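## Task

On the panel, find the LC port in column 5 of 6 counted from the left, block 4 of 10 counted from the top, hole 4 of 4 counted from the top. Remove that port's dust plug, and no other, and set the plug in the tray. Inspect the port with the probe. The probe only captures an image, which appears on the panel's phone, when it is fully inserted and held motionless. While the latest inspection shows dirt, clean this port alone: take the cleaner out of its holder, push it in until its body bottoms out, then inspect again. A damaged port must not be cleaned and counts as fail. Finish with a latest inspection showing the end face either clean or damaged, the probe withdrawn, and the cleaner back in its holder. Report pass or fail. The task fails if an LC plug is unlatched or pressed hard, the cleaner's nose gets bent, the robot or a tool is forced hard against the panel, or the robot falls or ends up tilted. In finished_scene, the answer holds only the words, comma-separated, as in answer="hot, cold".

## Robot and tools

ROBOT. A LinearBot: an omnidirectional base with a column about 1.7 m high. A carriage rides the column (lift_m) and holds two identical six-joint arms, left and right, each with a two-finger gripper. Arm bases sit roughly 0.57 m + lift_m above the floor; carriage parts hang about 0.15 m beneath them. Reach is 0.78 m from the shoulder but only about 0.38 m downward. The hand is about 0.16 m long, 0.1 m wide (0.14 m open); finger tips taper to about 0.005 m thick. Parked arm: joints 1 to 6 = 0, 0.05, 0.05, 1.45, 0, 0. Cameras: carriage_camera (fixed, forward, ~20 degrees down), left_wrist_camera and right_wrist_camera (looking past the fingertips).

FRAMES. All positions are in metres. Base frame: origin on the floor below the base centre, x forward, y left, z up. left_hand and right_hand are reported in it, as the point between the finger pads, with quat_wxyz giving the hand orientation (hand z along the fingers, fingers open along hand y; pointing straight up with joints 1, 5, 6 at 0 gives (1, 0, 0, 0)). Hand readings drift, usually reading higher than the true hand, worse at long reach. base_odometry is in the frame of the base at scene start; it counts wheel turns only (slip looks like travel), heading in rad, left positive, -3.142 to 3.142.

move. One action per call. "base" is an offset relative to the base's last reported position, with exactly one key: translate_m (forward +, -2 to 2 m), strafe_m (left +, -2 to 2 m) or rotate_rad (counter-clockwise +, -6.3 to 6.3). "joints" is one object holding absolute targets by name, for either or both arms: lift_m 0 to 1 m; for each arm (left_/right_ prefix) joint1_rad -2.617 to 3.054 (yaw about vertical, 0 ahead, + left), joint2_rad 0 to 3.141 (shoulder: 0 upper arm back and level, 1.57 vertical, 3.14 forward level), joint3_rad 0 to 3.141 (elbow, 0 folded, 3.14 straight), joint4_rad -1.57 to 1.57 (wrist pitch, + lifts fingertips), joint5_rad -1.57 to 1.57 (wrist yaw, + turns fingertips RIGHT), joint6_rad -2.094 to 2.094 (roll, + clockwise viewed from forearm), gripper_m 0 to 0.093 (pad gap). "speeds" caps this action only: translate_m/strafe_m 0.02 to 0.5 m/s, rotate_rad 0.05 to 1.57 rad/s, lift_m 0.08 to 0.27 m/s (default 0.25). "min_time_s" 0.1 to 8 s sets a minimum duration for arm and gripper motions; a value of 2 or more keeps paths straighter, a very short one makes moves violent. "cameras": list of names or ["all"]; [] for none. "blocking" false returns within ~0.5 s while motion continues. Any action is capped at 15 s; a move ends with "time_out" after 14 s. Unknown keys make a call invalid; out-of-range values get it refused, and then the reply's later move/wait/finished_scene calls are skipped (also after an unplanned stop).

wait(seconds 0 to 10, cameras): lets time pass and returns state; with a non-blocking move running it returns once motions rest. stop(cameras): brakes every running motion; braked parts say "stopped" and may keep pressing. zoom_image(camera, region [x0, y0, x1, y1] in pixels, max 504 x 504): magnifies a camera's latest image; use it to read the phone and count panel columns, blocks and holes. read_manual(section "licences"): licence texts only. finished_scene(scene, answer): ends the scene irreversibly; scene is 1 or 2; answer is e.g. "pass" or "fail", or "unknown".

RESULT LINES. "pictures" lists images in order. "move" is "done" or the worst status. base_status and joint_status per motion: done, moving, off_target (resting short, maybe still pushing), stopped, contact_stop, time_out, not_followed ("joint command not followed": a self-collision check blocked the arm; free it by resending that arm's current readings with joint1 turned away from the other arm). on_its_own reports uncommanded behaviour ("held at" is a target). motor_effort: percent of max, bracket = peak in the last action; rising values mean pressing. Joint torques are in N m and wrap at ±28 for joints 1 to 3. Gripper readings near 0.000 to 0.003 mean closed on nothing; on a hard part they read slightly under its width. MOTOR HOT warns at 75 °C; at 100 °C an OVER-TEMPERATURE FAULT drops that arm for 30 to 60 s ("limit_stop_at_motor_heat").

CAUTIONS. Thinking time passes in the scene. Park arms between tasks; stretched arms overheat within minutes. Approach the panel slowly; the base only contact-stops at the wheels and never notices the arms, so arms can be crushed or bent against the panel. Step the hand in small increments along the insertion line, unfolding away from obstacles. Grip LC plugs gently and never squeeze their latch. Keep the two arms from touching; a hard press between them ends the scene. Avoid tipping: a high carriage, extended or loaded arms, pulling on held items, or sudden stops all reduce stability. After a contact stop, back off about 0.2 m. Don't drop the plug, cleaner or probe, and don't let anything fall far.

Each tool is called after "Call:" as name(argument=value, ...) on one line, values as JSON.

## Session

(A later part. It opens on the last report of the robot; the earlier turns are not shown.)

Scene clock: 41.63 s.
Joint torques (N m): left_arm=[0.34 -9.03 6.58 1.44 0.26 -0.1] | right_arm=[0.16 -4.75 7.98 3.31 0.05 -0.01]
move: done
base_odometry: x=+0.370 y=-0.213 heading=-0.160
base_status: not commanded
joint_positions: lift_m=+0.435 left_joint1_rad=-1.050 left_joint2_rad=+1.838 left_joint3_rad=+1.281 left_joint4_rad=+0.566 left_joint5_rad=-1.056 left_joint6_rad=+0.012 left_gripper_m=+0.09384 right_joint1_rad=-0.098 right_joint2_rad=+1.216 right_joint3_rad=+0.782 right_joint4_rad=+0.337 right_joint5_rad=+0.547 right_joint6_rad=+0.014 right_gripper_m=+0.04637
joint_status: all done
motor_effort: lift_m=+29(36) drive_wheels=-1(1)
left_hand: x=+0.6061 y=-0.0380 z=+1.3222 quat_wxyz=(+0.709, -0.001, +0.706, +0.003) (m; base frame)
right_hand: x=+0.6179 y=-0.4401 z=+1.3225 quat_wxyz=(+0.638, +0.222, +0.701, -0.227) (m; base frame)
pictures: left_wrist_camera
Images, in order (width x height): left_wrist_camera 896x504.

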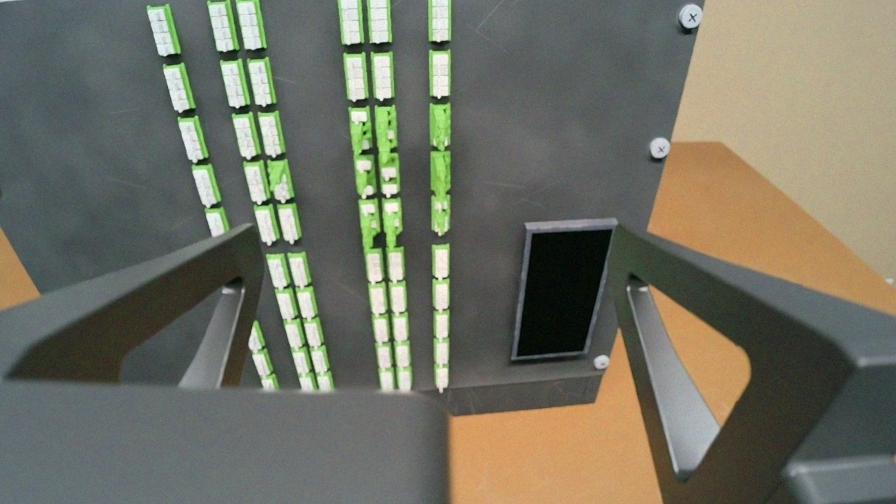

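Call:
move(joints={"left_joint1_rad":-0.8725,"left_joint2_rad":2.045,"left_joint3_rad":1.565,"left_joint4_rad":0.48,"left_joint5_rad":-0.8725,"left_joint6_rad":0}, min_time_s=2, cameras=["left_wrist_camera"])

Call:
zoom_image(camera="left_wrist_camera", region=[300, 100, 520, 300])

Scene clock: 49.20 s.
Joint torques (N m): left_arm=[0.32 -9.54 7.69 1.44 0.28 -0.1] | right_arm=[0.06 -4.72 7.88 3.27 0.01 -0.01]
move: done
base_odometry: x=+0.370 y=-0.213 heading=-0.160
base_status: not commanded
joint_positions: lift_m=+0.435 left_joint1_rad=-0.880 left_joint2_rad=+2.018 left_joint3_rad=+1.541 left_joint4_rad=+0.497 left_joint5_rad=-0.888 left_joint6_rad=+0.012 left_gripper_m=+0.09384 right_joint1_rad=-0.098 right_joint2_rad=+1.216 right_joint3_rad=+0.782 right_joint4_rad=+0.337 right_joint5_rad=+0.547 right_joint6_rad=+0.014 right_gripper_m=+0.04637
joint_status: all done
motor_effort: lift_m=+29(29) drive_wheels=-1(1)
left_hand: x=+0.6944 y=-0.0370 z=+1.3273 quat_wxyz=(+0.712, -0.004, +0.703, +0.002) (m; base frame)
right_hand: x=+0.6179 y=-0.4401 z=+1.3225 quat_wxyz=(+0.638, +0.222, +0.701, -0.227) (m; base frame)
pictures: left_wrist_camera
Images, in order (width x height): left_wrist_camera 896x504.

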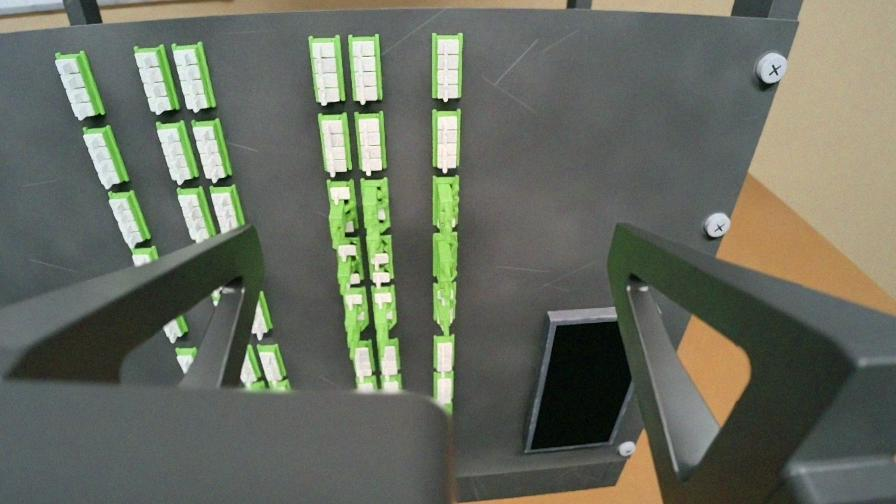

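Scaled by 2.291 from the camera's 896x504 image, which has a finer 1280x720 frame.

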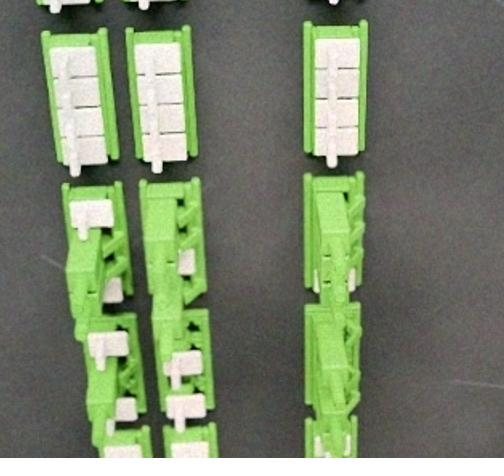

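Call:
move(joints={"left_joint1_rad":-0.863,"left_joint2_rad":2.06,"left_joint3_rad":1.227,"left_joint4_rad":0.825,"left_joint5_rad":-0.86,"left_joint6_rad":1.57,"left_gripper_m":0.02}, min_time_s=2.5, cameras=["left_wrist_camera","carriage_camera"])

Call:
zoom_image(camera="left_wrist_camera", region=[340, 60, 560, 260])

Scene clock: 54.67 s.
Joint torques (N m): left_arm=[0.49 -9.13 4.56 1.77 0.29 0.12] | right_arm=[0.14 -4.79 7.87 3.28 0.02 -0.01]
move: done
base_odometry: x=+0.370 y=-0.213 heading=-0.160
base_status: not commanded
joint_positions: lift_m=+0.435 left_joint1_rad=-0.872 left_joint2_rad=+2.035 left_joint3_rad=+1.237 left_joint4_rad=+0.814 left_joint5_rad=-0.875 left_joint6_rad=+1.555 left_gripper_m=+0.02014 right_joint1_rad=-0.098 right_joint2_rad=+1.216 right_joint3_rad=+0.782 right_joint4_rad=+0.337 right_joint5_rad=+0.547 right_joint6_rad=+0.014 right_gripper_m=+0.04637
joint_status: all done
motor_effort: lift_m=+29(29) drive_wheels=-1(1)
left_hand: x=+0.6796 y=-0.0149 z=+1.2507 quat_wxyz=(+0.509, +0.489, +0.505, +0.496) (m; base frame)
right_hand: x=+0.6179 y=-0.4401 z=+1.3225 quat_wxyz=(+0.638, +0.222, +0.701, -0.227) (m; base frame)
pictures: carriage_camera, left_wrist_camera
Images, in order (width x height): carriage_camera 896x504, left_wrist_camera 896x504.

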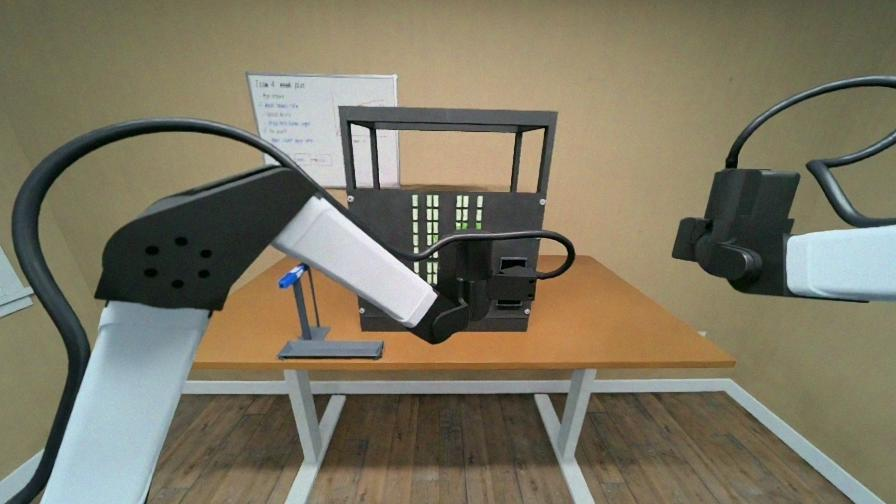

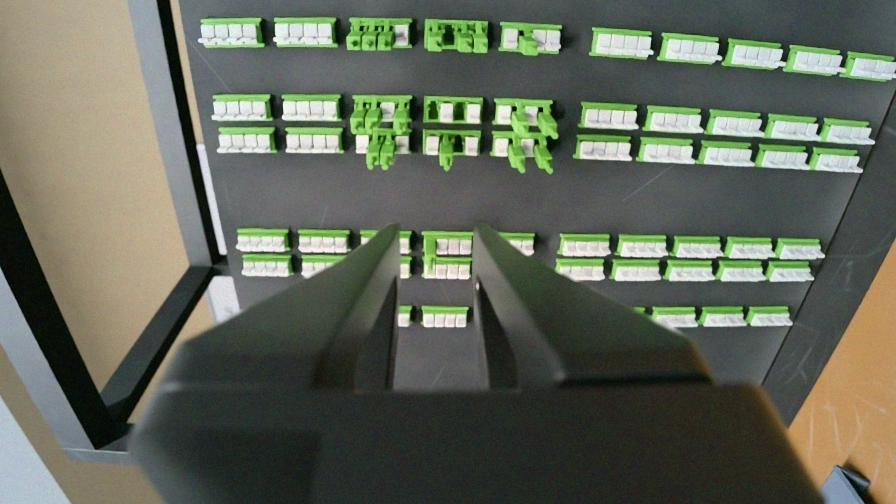

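Scaled by 2.291 from the camera's 896x504 image, which has a finer 1280x720 frame.

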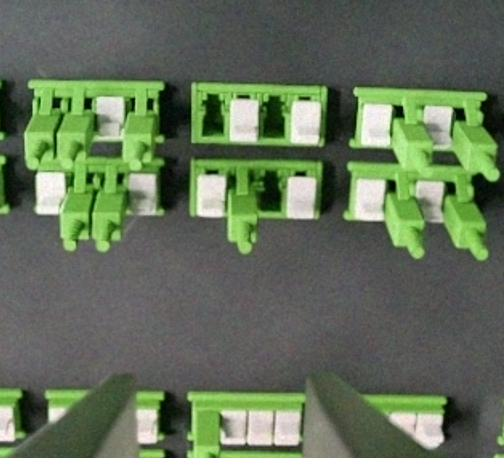

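Call:
zoom_image(camera="left_wrist_camera", region=[410, 85, 500, 165])

Call:
zoom_image(camera="left_wrist_camera", region=[580, 10, 680, 170])

Scaled by 5.600 from the camera's 896x504 image, which has a finer 1280x720 frame.

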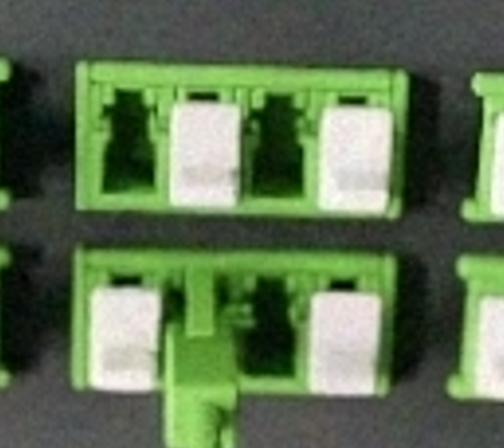

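Scaled by 3.150 from the camera's 896x504 image, which has a finer 1280x720 frame.

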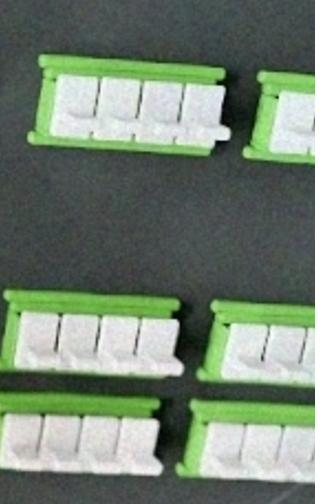

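Call:
move(joints={"left_joint1_rad":-0.776,"left_joint2_rad":2.209,"left_joint3_rad":1.445,"left_joint4_rad":0.755,"left_joint5_rad":-0.77,"left_joint6_rad":1.583,"left_gripper_m":0.02}, min_time_s=2.5, cameras=["left_wrist_camera"])

Call:
zoom_image(camera="left_wrist_camera", region=[380, 100, 560, 260])

Scene clock: 59.50 s.
Joint torques (N m): left_arm=[0.38 -10.24 7.2 1.56 0.28 0.11] | right_arm=[0.1 -4.75 7.92 3.26 0.03 -0.03]
move: done
base_odometry: x=+0.370 y=-0.213 heading=-0.160
base_status: not commanded
joint_positions: lift_m=+0.435 left_joint1_rad=-0.784 left_joint2_rad=+2.181 left_joint3_rad=+1.422 left_joint4_rad=+0.773 left_joint5_rad=-0.785 left_joint6_rad=+1.570 left_gripper_m=+0.02014 right_joint1_rad=-0.098 right_joint2_rad=+1.216 right_joint3_rad=+0.782 right_joint4_rad=+0.337 right_joint5_rad=+0.547 right_joint6_rad=+0.014 right_gripper_m=+0.04637
joint_status: all done
motor_effort: lift_m=+29(29) drive_wheels=-1(1)
left_hand: x=+0.7342 y=-0.0167 z=+1.2391 quat_wxyz=(+0.505, +0.494, +0.500, +0.500) (m; base frame)
right_hand: x=+0.6179 y=-0.4401 z=+1.3225 quat_wxyz=(+0.638, +0.222, +0.701, -0.227) (m; base frame)
pictures: left_wrist_camera
Images, in order (width x height): left_wrist_camera 896x504.

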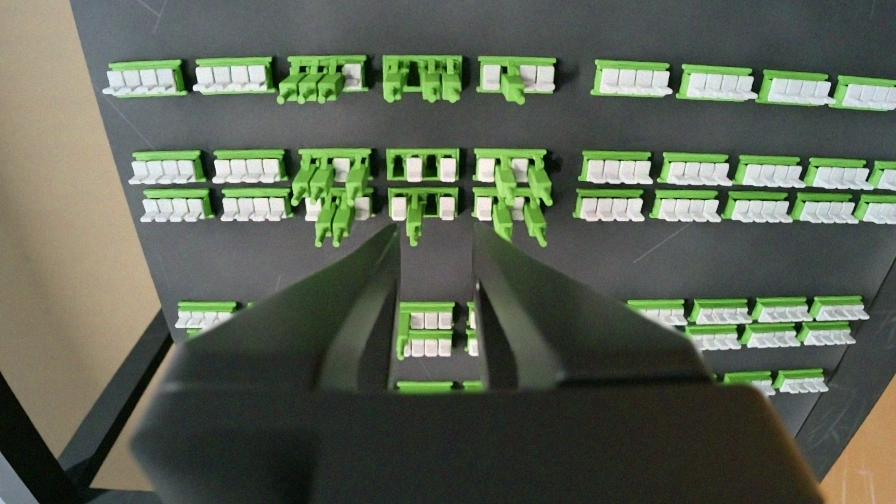

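Scaled by 2.800 from the camera's 896x504 image, which has a finer 1280x720 frame.

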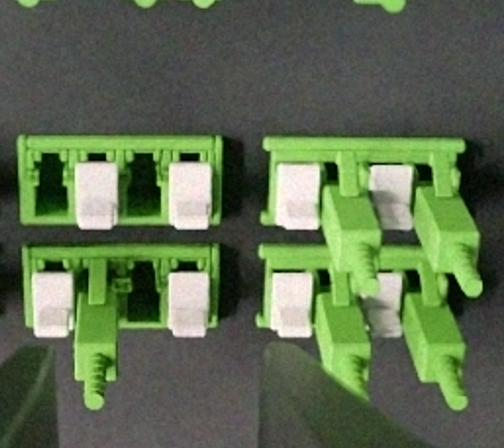

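Call:
move(joints={"left_joint1_rad":-0.726,"left_joint2_rad":2.277,"left_joint3_rad":1.557,"left_joint4_rad":0.696,"left_joint5_rad":-0.719,"left_joint6_rad":1.583,"left_gripper_m":0.015}, min_time_s=2.5, cameras=["left_wrist_camera"])

Call:
zoom_image(camera="left_wrist_camera", region=[340, 140, 560, 300])

Scene clock: 63.17 s.
Joint torques (N m): left_arm=[0.39 -10.78 7.35 1.58 0.28 0.11] | right_arm=[0.14 -4.77 7.99 3.27 0.02 -0.01]
move: done
base_odometry: x=+0.370 y=-0.213 heading=-0.160
base_status: not commanded
joint_positions: lift_m=+0.435 left_joint1_rad=-0.734 left_joint2_rad=+2.248 left_joint3_rad=+1.534 left_joint4_rad=+0.713 left_joint5_rad=-0.734 left_joint6_rad=+1.570 left_gripper_m=+0.01514 right_joint1_rad=-0.098 right_joint2_rad=+1.216 right_joint3_rad=+0.782 right_joint4_rad=+0.337 right_joint5_rad=+0.547 right_joint6_rad=+0.014 right_gripper_m=+0.04637
joint_status: all done
motor_effort: lift_m=+29(29) drive_wheels=-1(1)
left_hand: x=+0.7648 y=-0.0130 z=+1.2353 quat_wxyz=(+0.500, +0.500, +0.500, +0.500) (m; base frame)
right_hand: x=+0.6179 y=-0.4401 z=+1.3225 quat_wxyz=(+0.638, +0.222, +0.701, -0.227) (m; base frame)
pictures: left_wrist_camera
Images, in order (width x height): left_wrist_camera 896x504.

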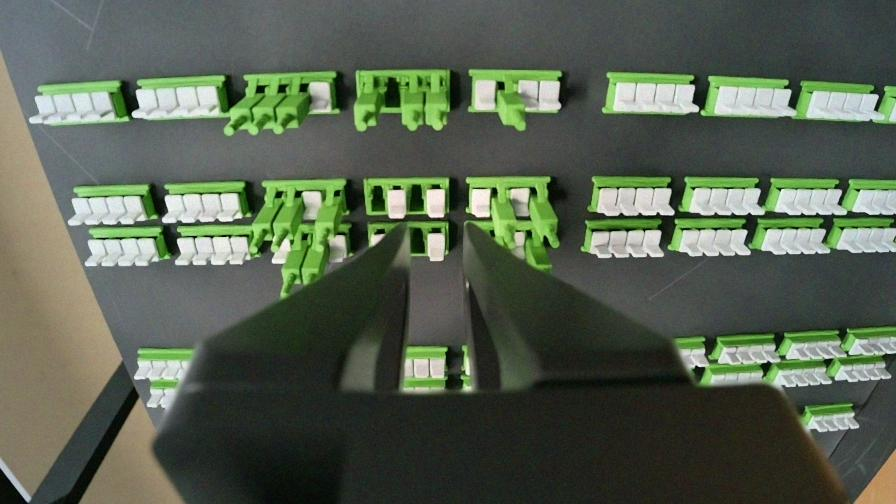

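Scaled by 2.291 from the camera's 896x504 image, which has a finer 1280x720 frame.

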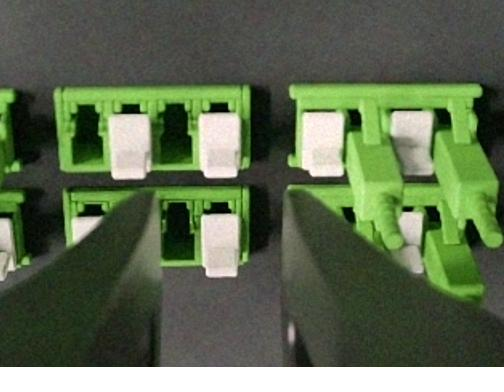

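Call:
move(joints={"left_joint1_rad":-0.707,"left_joint2_rad":2.321,"left_joint3_rad":1.633,"left_joint4_rad":0.665,"left_joint5_rad":-0.700,"left_joint6_rad":1.583,"left_gripper_m":0.0095}, min_time_s=2.5, cameras=["left_wrist_camera"])

Call:
zoom_image(camera="left_wrist_camera", region=[340, 170, 540, 300])

Scene clock: 68.10 s.
Joint torques (N m): left_arm=[0.39 -11.12 7.45 1.58 0.28 0.11] | right_arm=[0.13 -4.81 7.95 3.29 0.04 -0.02]
move: done
base_odometry: x=+0.370 y=-0.213 heading=-0.160
base_status: not commanded
joint_positions: lift_m=+0.435 left_joint1_rad=-0.715 left_joint2_rad=+2.291 left_joint3_rad=+1.610 left_joint4_rad=+0.683 left_joint5_rad=-0.715 left_joint6_rad=+1.570 left_gripper_m=+0.00963 right_joint1_rad=-0.098 right_joint2_rad=+1.216 right_joint3_rad=+0.782 right_joint4_rad=+0.337 right_joint5_rad=+0.547 right_joint6_rad=+0.014 right_gripper_m=+0.04637
joint_status: all done
motor_effort: lift_m=+29(29) drive_wheels=-1(1)
left_hand: x=+0.7801 y=-0.0143 z=+1.2361 quat_wxyz=(+0.501, +0.499, +0.500, +0.500) (m; base frame)
right_hand: x=+0.6179 y=-0.4401 z=+1.3225 quat_wxyz=(+0.638, +0.222, +0.701, -0.227) (m; base frame)
pictures: left_wrist_camera
Images, in order (width x height): left_wrist_camera 896x504.

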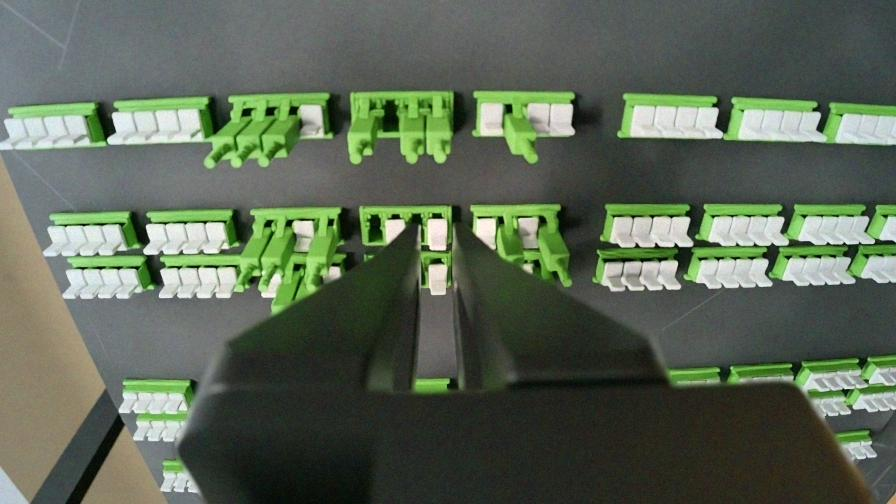

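Scaled by 2.520 from the camera's 896x504 image, which has a finer 1280x720 frame.

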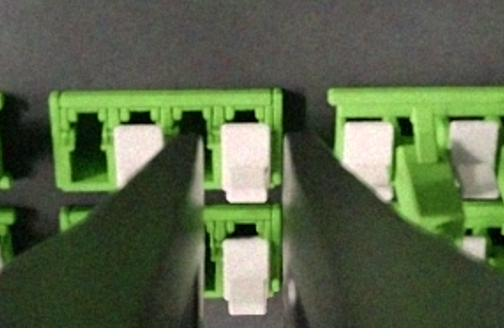

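Call:
move(joints={"left_joint1_rad":-0.693,"left_joint2_rad":2.351,"left_joint3_rad":1.686,"left_joint4_rad":0.642,"left_joint5_rad":-0.686,"left_joint6_rad":1.583}, min_time_s=2.5, cameras=["left_wrist_camera"])

Call:
zoom_image(camera="left_wrist_camera", region=[340, 190, 540, 320])

Scene clock: 71.50 s.
Joint torques (N m): left_arm=[0.39 -11.34 7.5 1.59 0.28 0.11] | right_arm=[0.06 -4.7 7.91 3.26 0.03 -0.01]
move: done
base_odometry: x=+0.370 y=-0.213 heading=-0.160
base_status: not commanded
joint_positions: lift_m=+0.435 left_joint1_rad=-0.701 left_joint2_rad=+2.321 left_joint3_rad=+1.663 left_joint4_rad=+0.660 left_joint5_rad=-0.701 left_joint6_rad=+1.570 left_gripper_m=+0.00963 right_joint1_rad=-0.098 right_joint2_rad=+1.216 right_joint3_rad=+0.782 right_joint4_rad=+0.337 right_joint5_rad=+0.547 right_joint6_rad=+0.014 right_gripper_m=+0.04637
joint_status: all done
motor_effort: lift_m=+29(29) drive_wheels=-1(1)
left_hand: x=+0.7909 y=-0.0146 z=+1.2359 quat_wxyz=(+0.501, +0.499, +0.500, +0.500) (m; base frame)
right_hand: x=+0.6179 y=-0.4401 z=+1.3225 quat_wxyz=(+0.638, +0.222, +0.701, -0.227) (m; base frame)
pictures: left_wrist_camera
Images, in order (width x height): left_wrist_camera 896x504.

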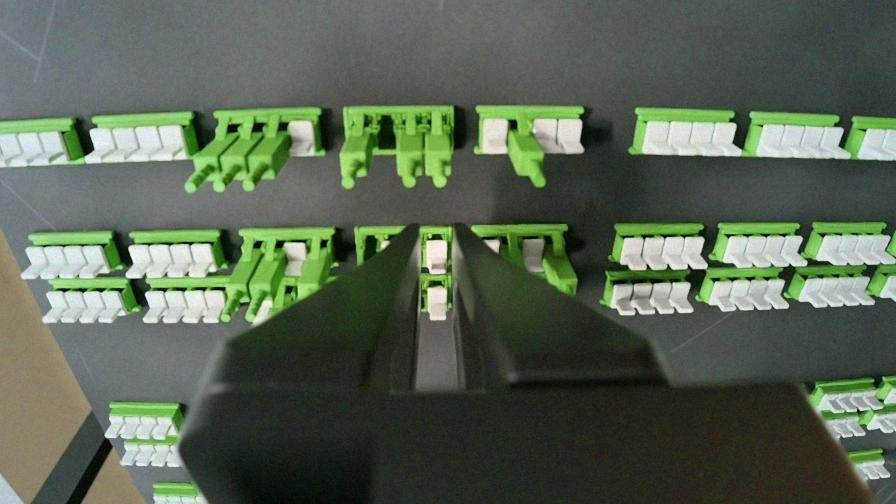

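Scaled by 2.520 from the camera's 896x504 image, which has a finer 1280x720 frame.

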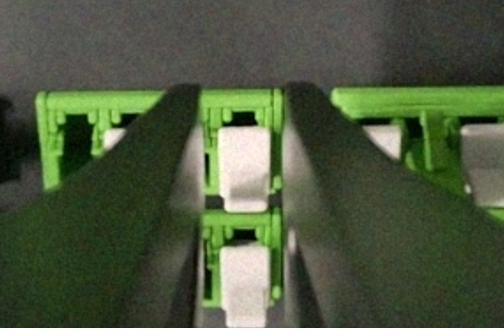

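Call:
move(joints={"left_joint1_rad":-0.6895,"left_joint2_rad":2.360,"left_joint3_rad":1.7015,"left_joint4_rad":0.6355,"left_joint5_rad":-0.6825,"left_joint6_rad":1.583}, min_time_s=1.5, cameras=["left_wrist_camera"])

Call:
zoom_image(camera="left_wrist_camera", region=[340, 190, 540, 320])

Scene clock: 73.97 s.
Joint torques (N m): left_arm=[0.34 -11.43 7.51 1.59 0.28 0.11] | right_arm=[0.12 -4.68 7.9 3.29 0.01 -0.01]
move: done
base_odometry: x=+0.370 y=-0.213 heading=-0.160
base_status: not commanded
joint_positions: lift_m=+0.435 left_joint1_rad=-0.697 left_joint2_rad=+2.329 left_joint3_rad=+1.678 left_joint4_rad=+0.653 left_joint5_rad=-0.697 left_joint6_rad=+1.570 left_gripper_m=+0.00963 right_joint1_rad=-0.098 right_joint2_rad=+1.216 right_joint3_rad=+0.782 right_joint4_rad=+0.337 right_joint5_rad=+0.547 right_joint6_rad=+0.014 right_gripper_m=+0.04637
joint_status: all done
motor_effort: lift_m=+29(29) drive_wheels=-1(1)
left_hand: x=+0.7940 y=-0.0143 z=+1.2361 quat_wxyz=(+0.501, +0.499, +0.500, +0.500) (m; base frame)
right_hand: x=+0.6179 y=-0.4401 z=+1.3225 quat_wxyz=(+0.638, +0.222, +0.701, -0.227) (m; base frame)
pictures: left_wrist_camera
Images, in order (width x height): left_wrist_camera 896x504.

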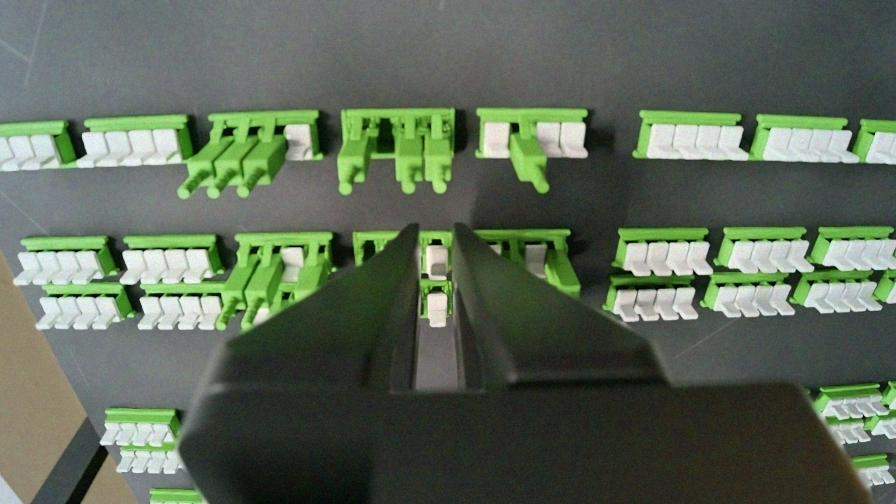

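Scaled by 2.520 from the camera's 896x504 image, which has a finer 1280x720 frame.

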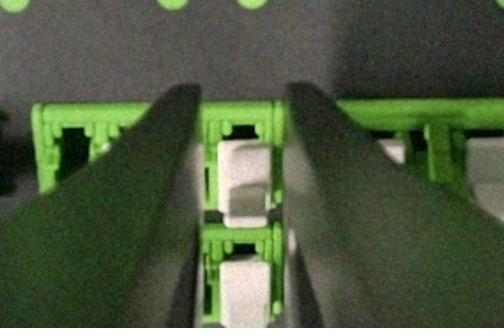

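Call:
move(joints={"left_gripper_m":0.003}, min_time_s=1.5, cameras=["left_wrist_camera"])

Call:
zoom_image(camera="left_wrist_camera", region=[340, 190, 540, 320])

Scene clock: 76.43 s.
Joint torques (N m): left_arm=[0.34 -11.43 7.51 1.6 0.27 0.11] | right_arm=[0.12 -4.75 7.94 3.3 0.02 -0.01]
move: done
base_odometry: x=+0.370 y=-0.213 heading=-0.160
base_status: not commanded
joint_positions: lift_m=+0.435 left_joint1_rad=-0.697 left_joint2_rad=+2.329 left_joint3_rad=+1.678 left_joint4_rad=+0.651 left_joint5_rad=-0.696 left_joint6_rad=+1.570 left_gripper_m=+0.00314 right_joint1_rad=-0.098 right_joint2_rad=+1.216 right_joint3_rad=+0.782 right_joint4_rad=+0.337 right_joint5_rad=+0.547 right_joint6_rad=+0.014 right_gripper_m=+0.04637
joint_status: all done
motor_effort: lift_m=+29(29) drive_wheels=-1(1)
left_hand: x=+0.7940 y=-0.0145 z=+1.2358 quat_wxyz=(+0.500, +0.500, +0.500, +0.500) (m; base frame)
right_hand: x=+0.6179 y=-0.4401 z=+1.3225 quat_wxyz=(+0.638, +0.222, +0.701, -0.227) (m; base frame)
pictures: left_wrist_camera
Images, in order (width x height): left_wrist_camera 896x504.

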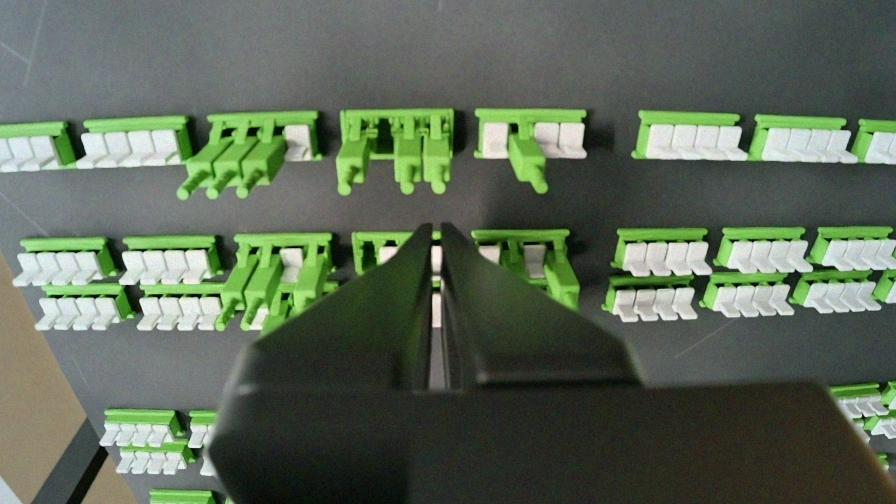

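Scaled by 2.520 from the camera's 896x504 image, which has a finer 1280x720 frame.

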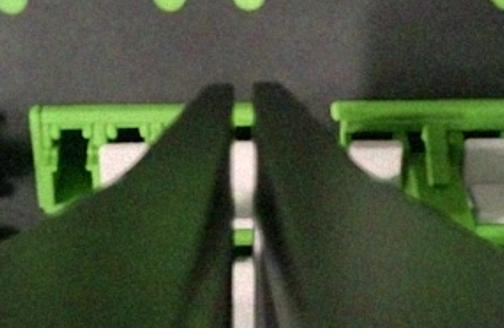

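Call:
move(joints={"left_gripper_m":0.0093}, min_time_s=0.8, cameras=[])

Call:
move(joints={"left_joint1_rad":-0.684,"left_joint2_rad":2.372,"left_joint3_rad":1.7215,"left_joint4_rad":0.626,"left_joint5_rad":-0.677,"left_joint6_rad":1.583}, min_time_s=1.5, cameras=["left_wrist_camera"])

Call:
zoom_image(camera="left_wrist_camera", region=[340, 190, 540, 320])

Scene clock: 78.37 s.
Joint torques (N m): left_arm=[0.35 -11.41 7.51 1.6 0.27 0.11] | right_arm=[0.13 -4.79 7.9 3.27 0.01 -0.01]
move: done
base_odometry: x=+0.370 y=-0.213 heading=-0.160
base_status: not commanded
joint_positions: lift_m=+0.435 left_joint1_rad=-0.697 left_joint2_rad=+2.329 left_joint3_rad=+1.678 left_joint4_rad=+0.651 left_joint5_rad=-0.696 left_joint6_rad=+1.570 left_gripper_m=+0.00916 right_joint1_rad=-0.098 right_joint2_rad=+1.216 right_joint3_rad=+0.782 right_joint4_rad=+0.337 right_joint5_rad=+0.547 right_joint6_rad=+0.014 right_gripper_m=+0.04637
joint_status: all done
motor_effort: lift_m=+29(29) drive_wheels=-1(1)
left_hand: x=+0.7940 y=-0.0145 z=+1.2358 quat_wxyz=(+0.500, +0.500, +0.500, +0.500) (m; base frame)
right_hand: x=+0.6179 y=-0.4401 z=+1.3225 quat_wxyz=(+0.638, +0.222, +0.701, -0.227) (m; base frame)
pictures: none
No camera images: "cameras" was empty.

Scene clock: 80.17 s.
Joint torques (N m): left_arm=[0.39 -11.52 7.54 1.59 0.28 0.11] | right_arm=[0.14 -4.78 7.97 3.27 0.01 0]
move: done
base_odometry: x=+0.370 y=-0.213 heading=-0.160
base_status: not commanded
joint_positions: lift_m=+0.435 left_joint1_rad=-0.692 left_joint2_rad=+2.341 left_joint3_rad=+1.698 left_joint4_rad=+0.643 left_joint5_rad=-0.692 left_joint6_rad=+1.570 left_gripper_m=+0.00916 right_joint1_rad=-0.098 right_joint2_rad=+1.216 right_joint3_rad=+0.782 right_joint4_rad=+0.337 right_joint5_rad=+0.547 right_joint6_rad=+0.014 right_gripper_m=+0.04637
joint_status: all done
motor_effort: lift_m=+29(29) drive_wheels=-1(1)
left_hand: x=+0.7981 y=-0.0142 z=+1.2352 quat_wxyz=(+0.500, +0.500, +0.500, +0.500) (m; base frame)
right_hand: x=+0.6179 y=-0.4401 z=+1.3225 quat_wxyz=(+0.638, +0.222, +0.701, -0.227) (m; base frame)
pictures: left_wrist_camera
Images, in order (width x height): left_wrist_camera 896x504.

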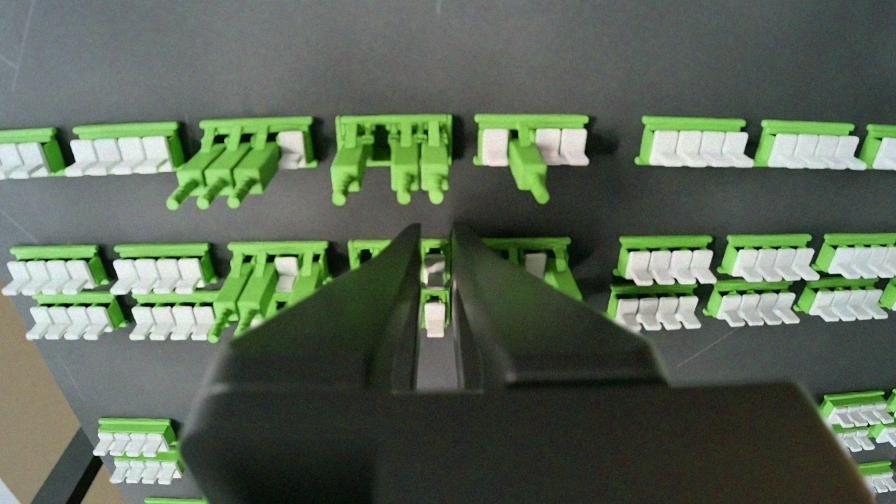

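Scaled by 2.520 from the camera's 896x504 image, which has a finer 1280x720 frame.

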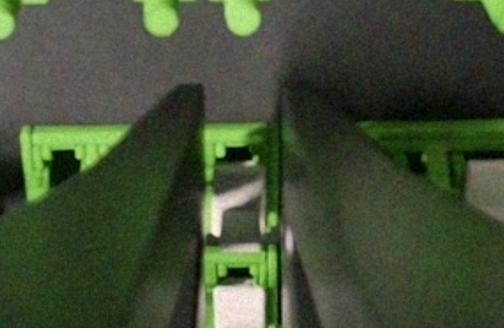

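Call:
move(joints={"left_gripper_m":0.003}, min_time_s=1.5, cameras=["left_wrist_camera"])

Call:
zoom_image(camera="left_wrist_camera", region=[380, 210, 500, 300])

Scene clock: 82.83 s.
Joint torques (N m): left_arm=[0.39 -11.51 7.49 1.59 0.28 0.11] | right_arm=[0.13 -4.72 7.9 3.26 0.02 -0.01]
move: done
base_odometry: x=+0.370 y=-0.213 heading=-0.160
base_status: not commanded
joint_positions: lift_m=+0.435 left_joint1_rad=-0.692 left_joint2_rad=+2.341 left_joint3_rad=+1.699 left_joint4_rad=+0.643 left_joint5_rad=-0.692 left_joint6_rad=+1.571 left_gripper_m=+0.00305 right_joint1_rad=-0.098 right_joint2_rad=+1.216 right_joint3_rad=+0.782 right_joint4_rad=+0.337 right_joint5_rad=+0.547 right_joint6_rad=+0.014 right_gripper_m=+0.04637
joint_status: all done
motor_effort: lift_m=+29(29) drive_wheels=-1(1)
left_hand: x=+0.7982 y=-0.0143 z=+1.2356 quat_wxyz=(+0.500, +0.500, +0.500, +0.500) (m; base frame)
right_hand: x=+0.6179 y=-0.4401 z=+1.3225 quat_wxyz=(+0.638, +0.222, +0.701, -0.227) (m; base frame)
pictures: left_wrist_camera
Images, in order (width x height): left_wrist_camera 896x504.

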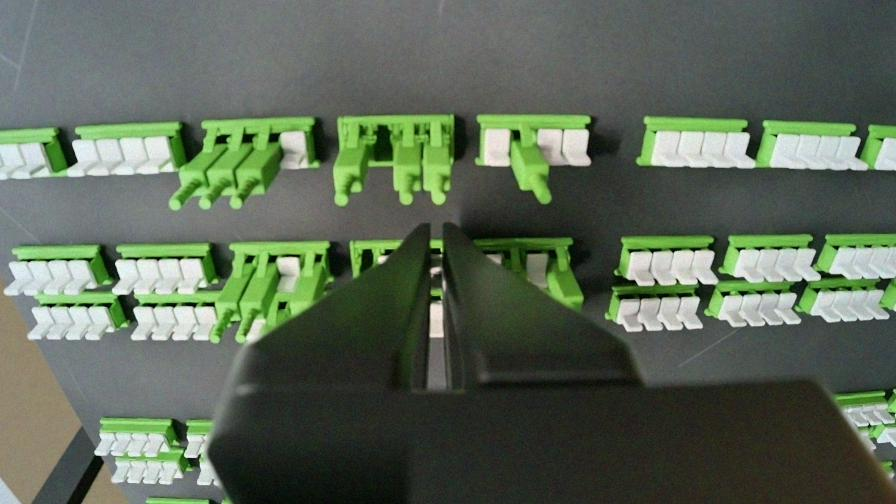

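Scaled by 4.200 from the camera's 896x504 image, which has a finer 1280x720 frame.

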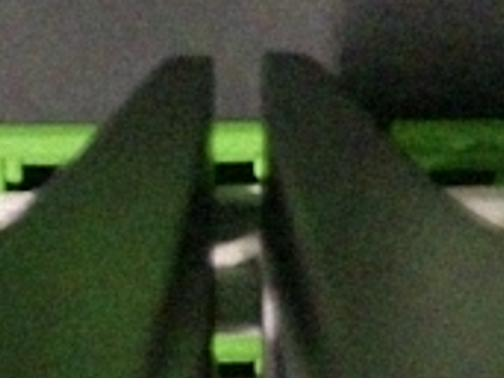

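Call:
move(joints={"left_gripper_m":0.0093}, min_time_s=0.8, cameras=[])

Call:
move(joints={"left_joint1_rad":-0.679,"left_joint2_rad":2.384,"left_joint3_rad":1.743,"left_joint4_rad":0.616,"left_joint5_rad":-0.672,"left_joint6_rad":1.583}, min_time_s=1.5, cameras=["left_wrist_camera"])

Call:
zoom_image(camera="left_wrist_camera", region=[380, 210, 500, 300])

Scene clock: 86.03 s.
Joint torques (N m): left_arm=[0.39 -11.51 7.49 1.59 0.28 0.1] | right_arm=[0.05 -4.75 7.91 3.26 0.03 -0.01]
move: done
base_odometry: x=+0.370 y=-0.213 heading=-0.160
base_status: not commanded
joint_positions: lift_m=+0.435 left_joint1_rad=-0.692 left_joint2_rad=+2.341 left_joint3_rad=+1.699 left_joint4_rad=+0.643 left_joint5_rad=-0.692 left_joint6_rad=+1.571 left_gripper_m=+0.00918 right_joint1_rad=-0.098 right_joint2_rad=+1.216 right_joint3_rad=+0.782 right_joint4_rad=+0.337 right_joint5_rad=+0.547 right_joint6_rad=+0.014 right_gripper_m=+0.04637
joint_status: all done
motor_effort: lift_m=+29(29) drive_wheels=-1(1)
left_hand: x=+0.7982 y=-0.0143 z=+1.2356 quat_wxyz=(+0.500, +0.500, +0.500, +0.500) (m; base frame)
right_hand: x=+0.6179 y=-0.4401 z=+1.3225 quat_wxyz=(+0.638, +0.222, +0.701, -0.227) (m; base frame)
pictures: none
No camera images: "cameras" was empty.

Scene clock: 87.83 s.
Joint torques (N m): left_arm=[0.46 -11.56 7.6 1.59 0.27 0.11] | right_arm=[0.1 -4.79 7.97 3.26 0.01 -0.02]
move: done
base_odometry: x=+0.370 y=-0.213 heading=-0.160
base_status: not commanded
joint_positions: lift_m=+0.435 left_joint1_rad=-0.688 left_joint2_rad=+2.352 left_joint3_rad=+1.719 left_joint4_rad=+0.634 left_joint5_rad=-0.686 left_joint6_rad=+1.571 left_gripper_m=+0.00918 right_joint1_rad=-0.098 right_joint2_rad=+1.216 right_joint3_rad=+0.782 right_joint4_rad=+0.337 right_joint5_rad=+0.547 right_joint6_rad=+0.014 right_gripper_m=+0.04637
joint_status: all done
motor_effort: lift_m=+29(29) drive_wheels=-1(1)
left_hand: x=+0.8018 y=-0.0150 z=+1.2357 quat_wxyz=(+0.501, +0.500, +0.499, +0.500) (m; base frame)
right_hand: x=+0.6179 y=-0.4401 z=+1.3225 quat_wxyz=(+0.638, +0.222, +0.701, -0.227) (m; base frame)
pictures: left_wrist_camera
Images, in order (width x height): left_wrist_camera 896x504.

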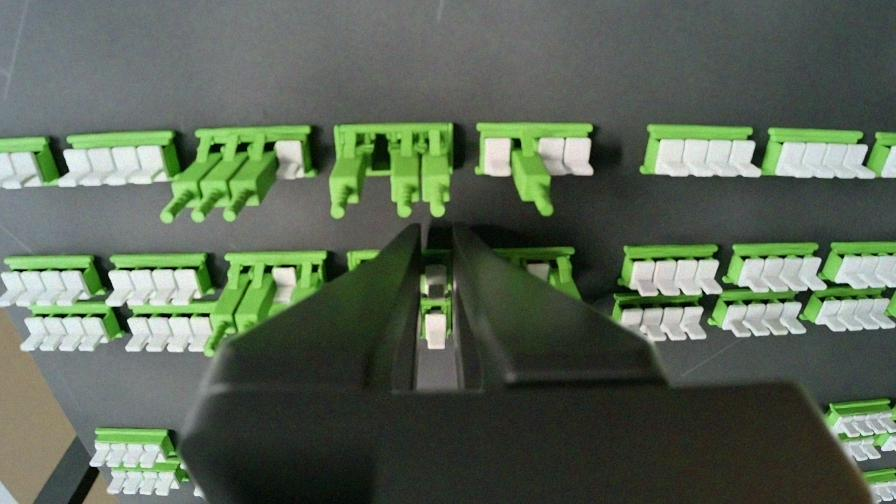

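Scaled by 4.200 from the camera's 896x504 image, which has a finer 1280x720 frame.

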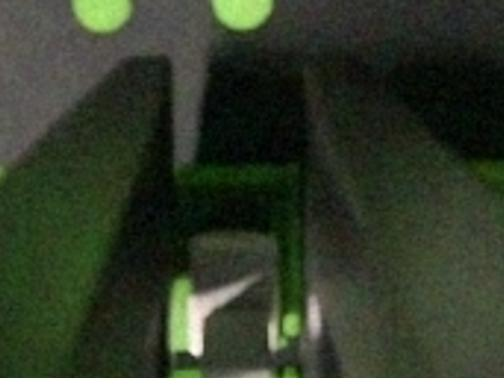

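Call:
move(joints={"left_joint1_rad":-0.692,"left_joint2_rad":2.335,"left_joint3_rad":1.650,"left_joint4_rad":0.660,"left_joint5_rad":-0.685}, min_time_s=1.5, cameras=[])

Call:
move(joints={"left_joint1_rad":-0.673,"left_joint2_rad":2.374,"left_joint3_rad":1.725,"left_joint4_rad":0.624,"left_joint5_rad":-0.666,"left_joint6_rad":1.583}, min_time_s=2, cameras=["left_wrist_camera"])

Call:
zoom_image(camera="left_wrist_camera", region=[380, 200, 500, 310])

Scene clock: 90.87 s.
Joint torques (N m): left_arm=[-0.58 -15.75 3.84 1.26 0.14 0.09] | right_arm=[0.06 -4.77 7.87 3.26 0.03 -0.02]
move: off_target
base_odometry: x=+0.370 y=-0.213 heading=-0.160
base_status: not commanded
joint_positions: lift_m=+0.435 left_joint1_rad=-0.688 left_joint2_rad=+2.352 left_joint3_rad=+1.675 left_joint4_rad=+0.711 left_joint5_rad=-0.684 left_joint6_rad=+1.572 left_gripper_m=+0.00921 right_joint1_rad=-0.098 right_joint2_rad=+1.216 right_joint3_rad=+0.782 right_joint4_rad=+0.337 right_joint5_rad=+0.547 right_joint6_rad=+0.014 right_gripper_m=+0.04637
joint_status: left_joint4_rad off_target (ended at +0.712, target +0.660); the others done
motor_effort: lift_m=+29(29) drive_wheels=-1(1)
left_hand: x=+0.7980 y=-0.0126 z=+1.2323 quat_wxyz=(+0.512, +0.489, +0.497, +0.500) (m; base frame)
right_hand: x=+0.6179 y=-0.4401 z=+1.3225 quat_wxyz=(+0.638, +0.222, +0.701, -0.227) (m; base frame)
pictures: none
No camera images: "cameras" was empty.

Scene clock: 93.17 s.
Joint torques (N m): left_arm=[0.85 -12.4 7.25 1.46 0.24 0.09] | right_arm=[0.05 -4.78 7.9 3.27 0.04 0.01]
move: done
base_odometry: x=+0.370 y=-0.213 heading=-0.160
base_status: not commanded
joint_positions: lift_m=+0.435 left_joint1_rad=-0.686 left_joint2_rad=+2.352 left_joint3_rad=+1.705 left_joint4_rad=+0.656 left_joint5_rad=-0.677 left_joint6_rad=+1.572 left_gripper_m=+0.00921 right_joint1_rad=-0.098 right_joint2_rad=+1.216 right_joint3_rad=+0.782 right_joint4_rad=+0.337 right_joint5_rad=+0.547 right_joint6_rad=+0.014 right_gripper_m=+0.04637
joint_status: all done
motor_effort: lift_m=+29(29) drive_wheels=-1(1)
left_hand: x=+0.8012 y=-0.0149 z=+1.2342 quat_wxyz=(+0.505, +0.500, +0.497, +0.498) (m; base frame)
right_hand: x=+0.6179 y=-0.4401 z=+1.3225 quat_wxyz=(+0.638, +0.222, +0.701, -0.227) (m; base frame)
pictures: left_wrist_camera
Images, in order (width x height): left_wrist_camera 896x504.

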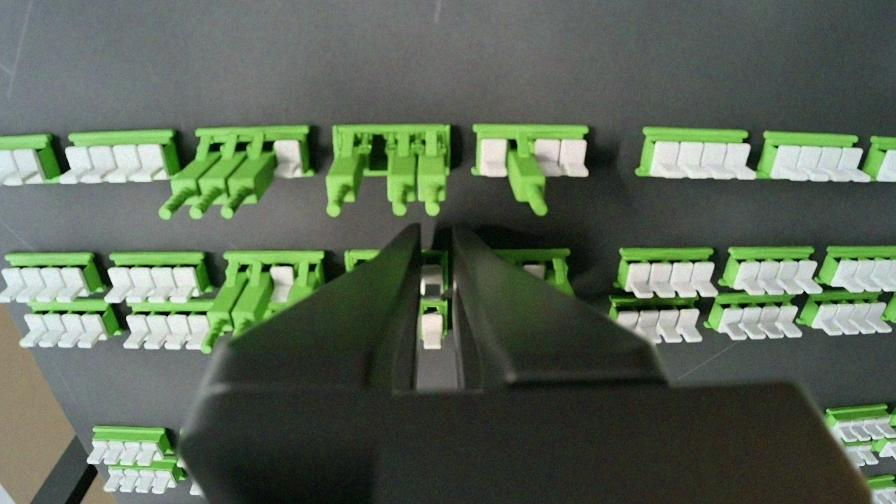

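Scaled by 4.200 from the camera's 896x504 image, which has a finer 1280x720 frame.

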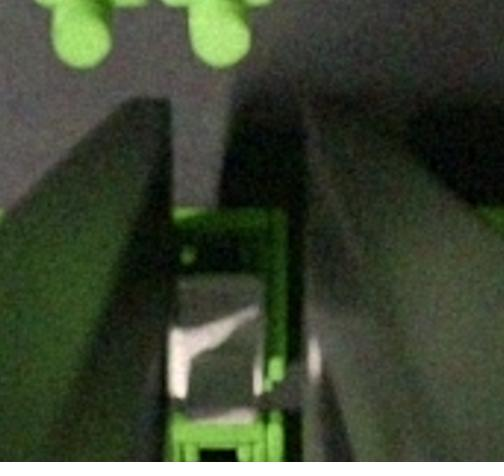

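Call:
move(joints={"left_joint1_rad":-0.700,"left_joint2_rad":2.270,"left_joint3_rad":1.600,"left_joint4_rad":0.68,"left_joint5_rad":-0.700}, min_time_s=2, cameras=["left_wrist_camera"])

Call:
zoom_image(camera="left_wrist_camera", region=[340, 170, 540, 300])

Scene clock: 96.57 s.
Joint torques (N m): left_arm=[-0.9 -17.29 4.88 1.61 0 0.08] | right_arm=[0.03 -4.74 7.91 3.28 0.01 -0.01]
move: done
base_odometry: x=+0.370 y=-0.213 heading=-0.160
base_status: not commanded
joint_positions: lift_m=+0.435 left_joint1_rad=-0.692 left_joint2_rad=+2.309 left_joint3_rad=+1.610 left_joint4_rad=+0.696 left_joint5_rad=-0.685 left_joint6_rad=+1.572 left_gripper_m=+0.00921 right_joint1_rad=-0.098 right_joint2_rad=+1.216 right_joint3_rad=+0.782 right_joint4_rad=+0.337 right_joint5_rad=+0.547 right_joint6_rad=+0.014 right_gripper_m=+0.04637
joint_status: all done
motor_effort: lift_m=+29(29) drive_wheels=-1(1)
left_hand: x=+0.7886 y=-0.0082 z=+1.2280 quat_wxyz=(+0.501, +0.503, +0.498, +0.498) (m; base frame)
right_hand: x=+0.6179 y=-0.4401 z=+1.3225 quat_wxyz=(+0.638, +0.222, +0.701, -0.227) (m; base frame)
pictures: left_wrist_camera
Images, in order (width x height): left_wrist_camera 896x504.

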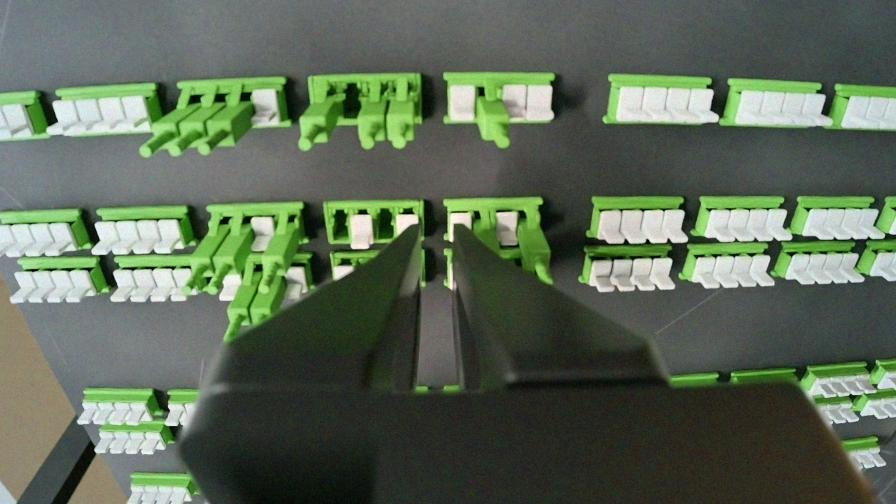

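Scaled by 2.520 from the camera's 896x504 image, which has a finer 1280x720 frame.

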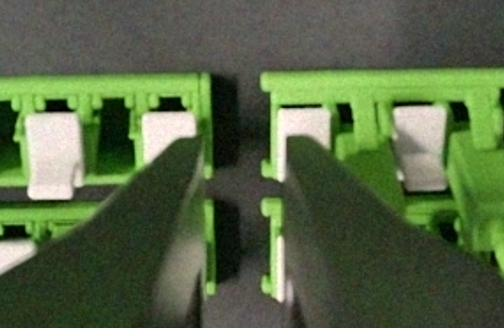

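Call:
move(joints={"left_joint1_rad":-0.720,"left_joint2_rad":2.270,"left_joint3_rad":1.600,"left_joint4_rad":0.70,"left_joint5_rad":-0.720}, min_time_s=1, cameras=[])

Call:
move(joints={"left_joint1_rad":-0.673,"left_joint2_rad":2.374,"left_joint3_rad":1.726,"left_joint4_rad":0.624,"left_joint5_rad":-0.666,"left_joint6_rad":1.583}, min_time_s=2.5, cameras=["left_wrist_camera"])

Call:
zoom_image(camera="left_wrist_camera", region=[380, 200, 500, 310])

Scene clock: 98.50 s.
Joint torques (N m): left_arm=[-0.88 -17.26 4.88 1.79 -0.01 0.09] | right_arm=[0.12 -4.77 7.92 3.28 0.02 0]
move: done
base_odometry: x=+0.370 y=-0.213 heading=-0.160
base_status: not commanded
joint_positions: lift_m=+0.435 left_joint1_rad=-0.712 left_joint2_rad=+2.309 left_joint3_rad=+1.610 left_joint4_rad=+0.696 left_joint5_rad=-0.705 left_joint6_rad=+1.572 left_gripper_m=+0.00921 right_joint1_rad=-0.098 right_joint2_rad=+1.216 right_joint3_rad=+0.782 right_joint4_rad=+0.337 right_joint5_rad=+0.547 right_joint6_rad=+0.014 right_gripper_m=+0.04637
joint_status: all done
motor_effort: lift_m=+29(29) drive_wheels=-1(1)
left_hand: x=+0.7822 y=-0.0156 z=+1.2280 quat_wxyz=(+0.501, +0.503, +0.498, +0.498) (m; base frame)
right_hand: x=+0.6179 y=-0.4401 z=+1.3225 quat_wxyz=(+0.638, +0.222, +0.701, -0.227) (m; base frame)
pictures: none
No camera images: "cameras" was empty.

Scene clock: 101.30 s.
Joint torques (N m): left_arm=[0.64 -11.6 7.51 1.59 0.2 0.09] | right_arm=[0.08 -4.78 7.88 3.27 0.02 0]
move: done
base_odometry: x=+0.370 y=-0.213 heading=-0.160
base_status: not commanded
joint_positions: lift_m=+0.435 left_joint1_rad=-0.684 left_joint2_rad=+2.344 left_joint3_rad=+1.703 left_joint4_rad=+0.643 left_joint5_rad=-0.672 left_joint6_rad=+1.572 left_gripper_m=+0.00921 right_joint1_rad=-0.098 right_joint2_rad=+1.216 right_joint3_rad=+0.782 right_joint4_rad=+0.337 right_joint5_rad=+0.547 right_joint6_rad=+0.014 right_gripper_m=+0.04637
joint_status: all done
motor_effort: lift_m=+29(29) drive_wheels=-1(1)
left_hand: x=+0.8013 y=-0.0136 z=+1.2356 quat_wxyz=(+0.503, +0.503, +0.497, +0.497) (m; base frame)
right_hand: x=+0.6179 y=-0.4401 z=+1.3225 quat_wxyz=(+0.638, +0.222, +0.701, -0.227) (m; base frame)
pictures: left_wrist_camera
Images, in order (width x height): left_wrist_camera 896x504.

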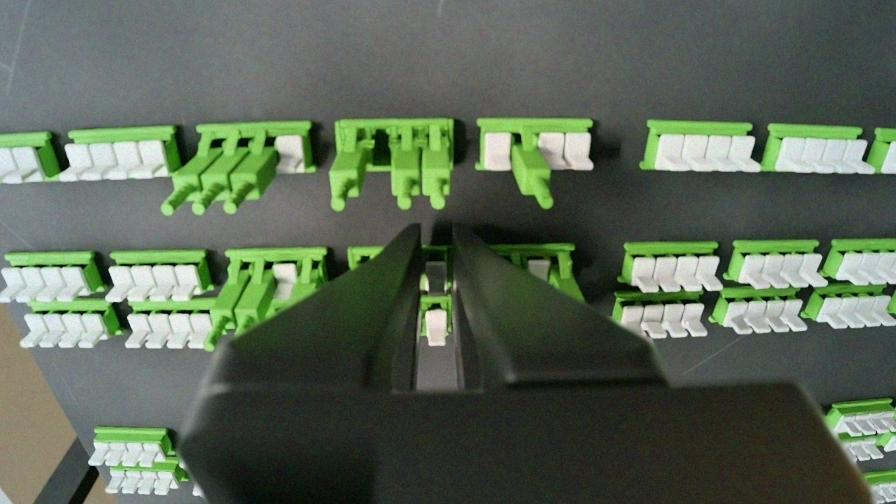

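Scaled by 4.200 from the camera's 896x504 image, which has a finer 1280x720 frame.

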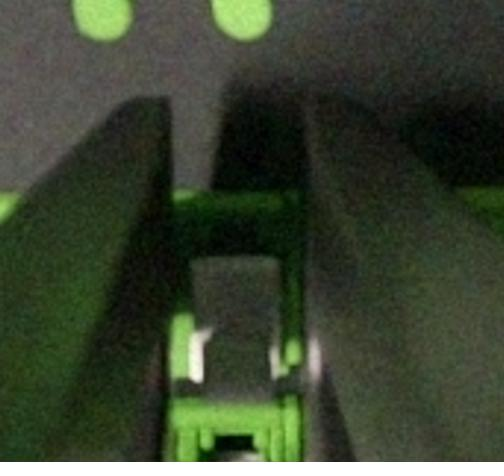

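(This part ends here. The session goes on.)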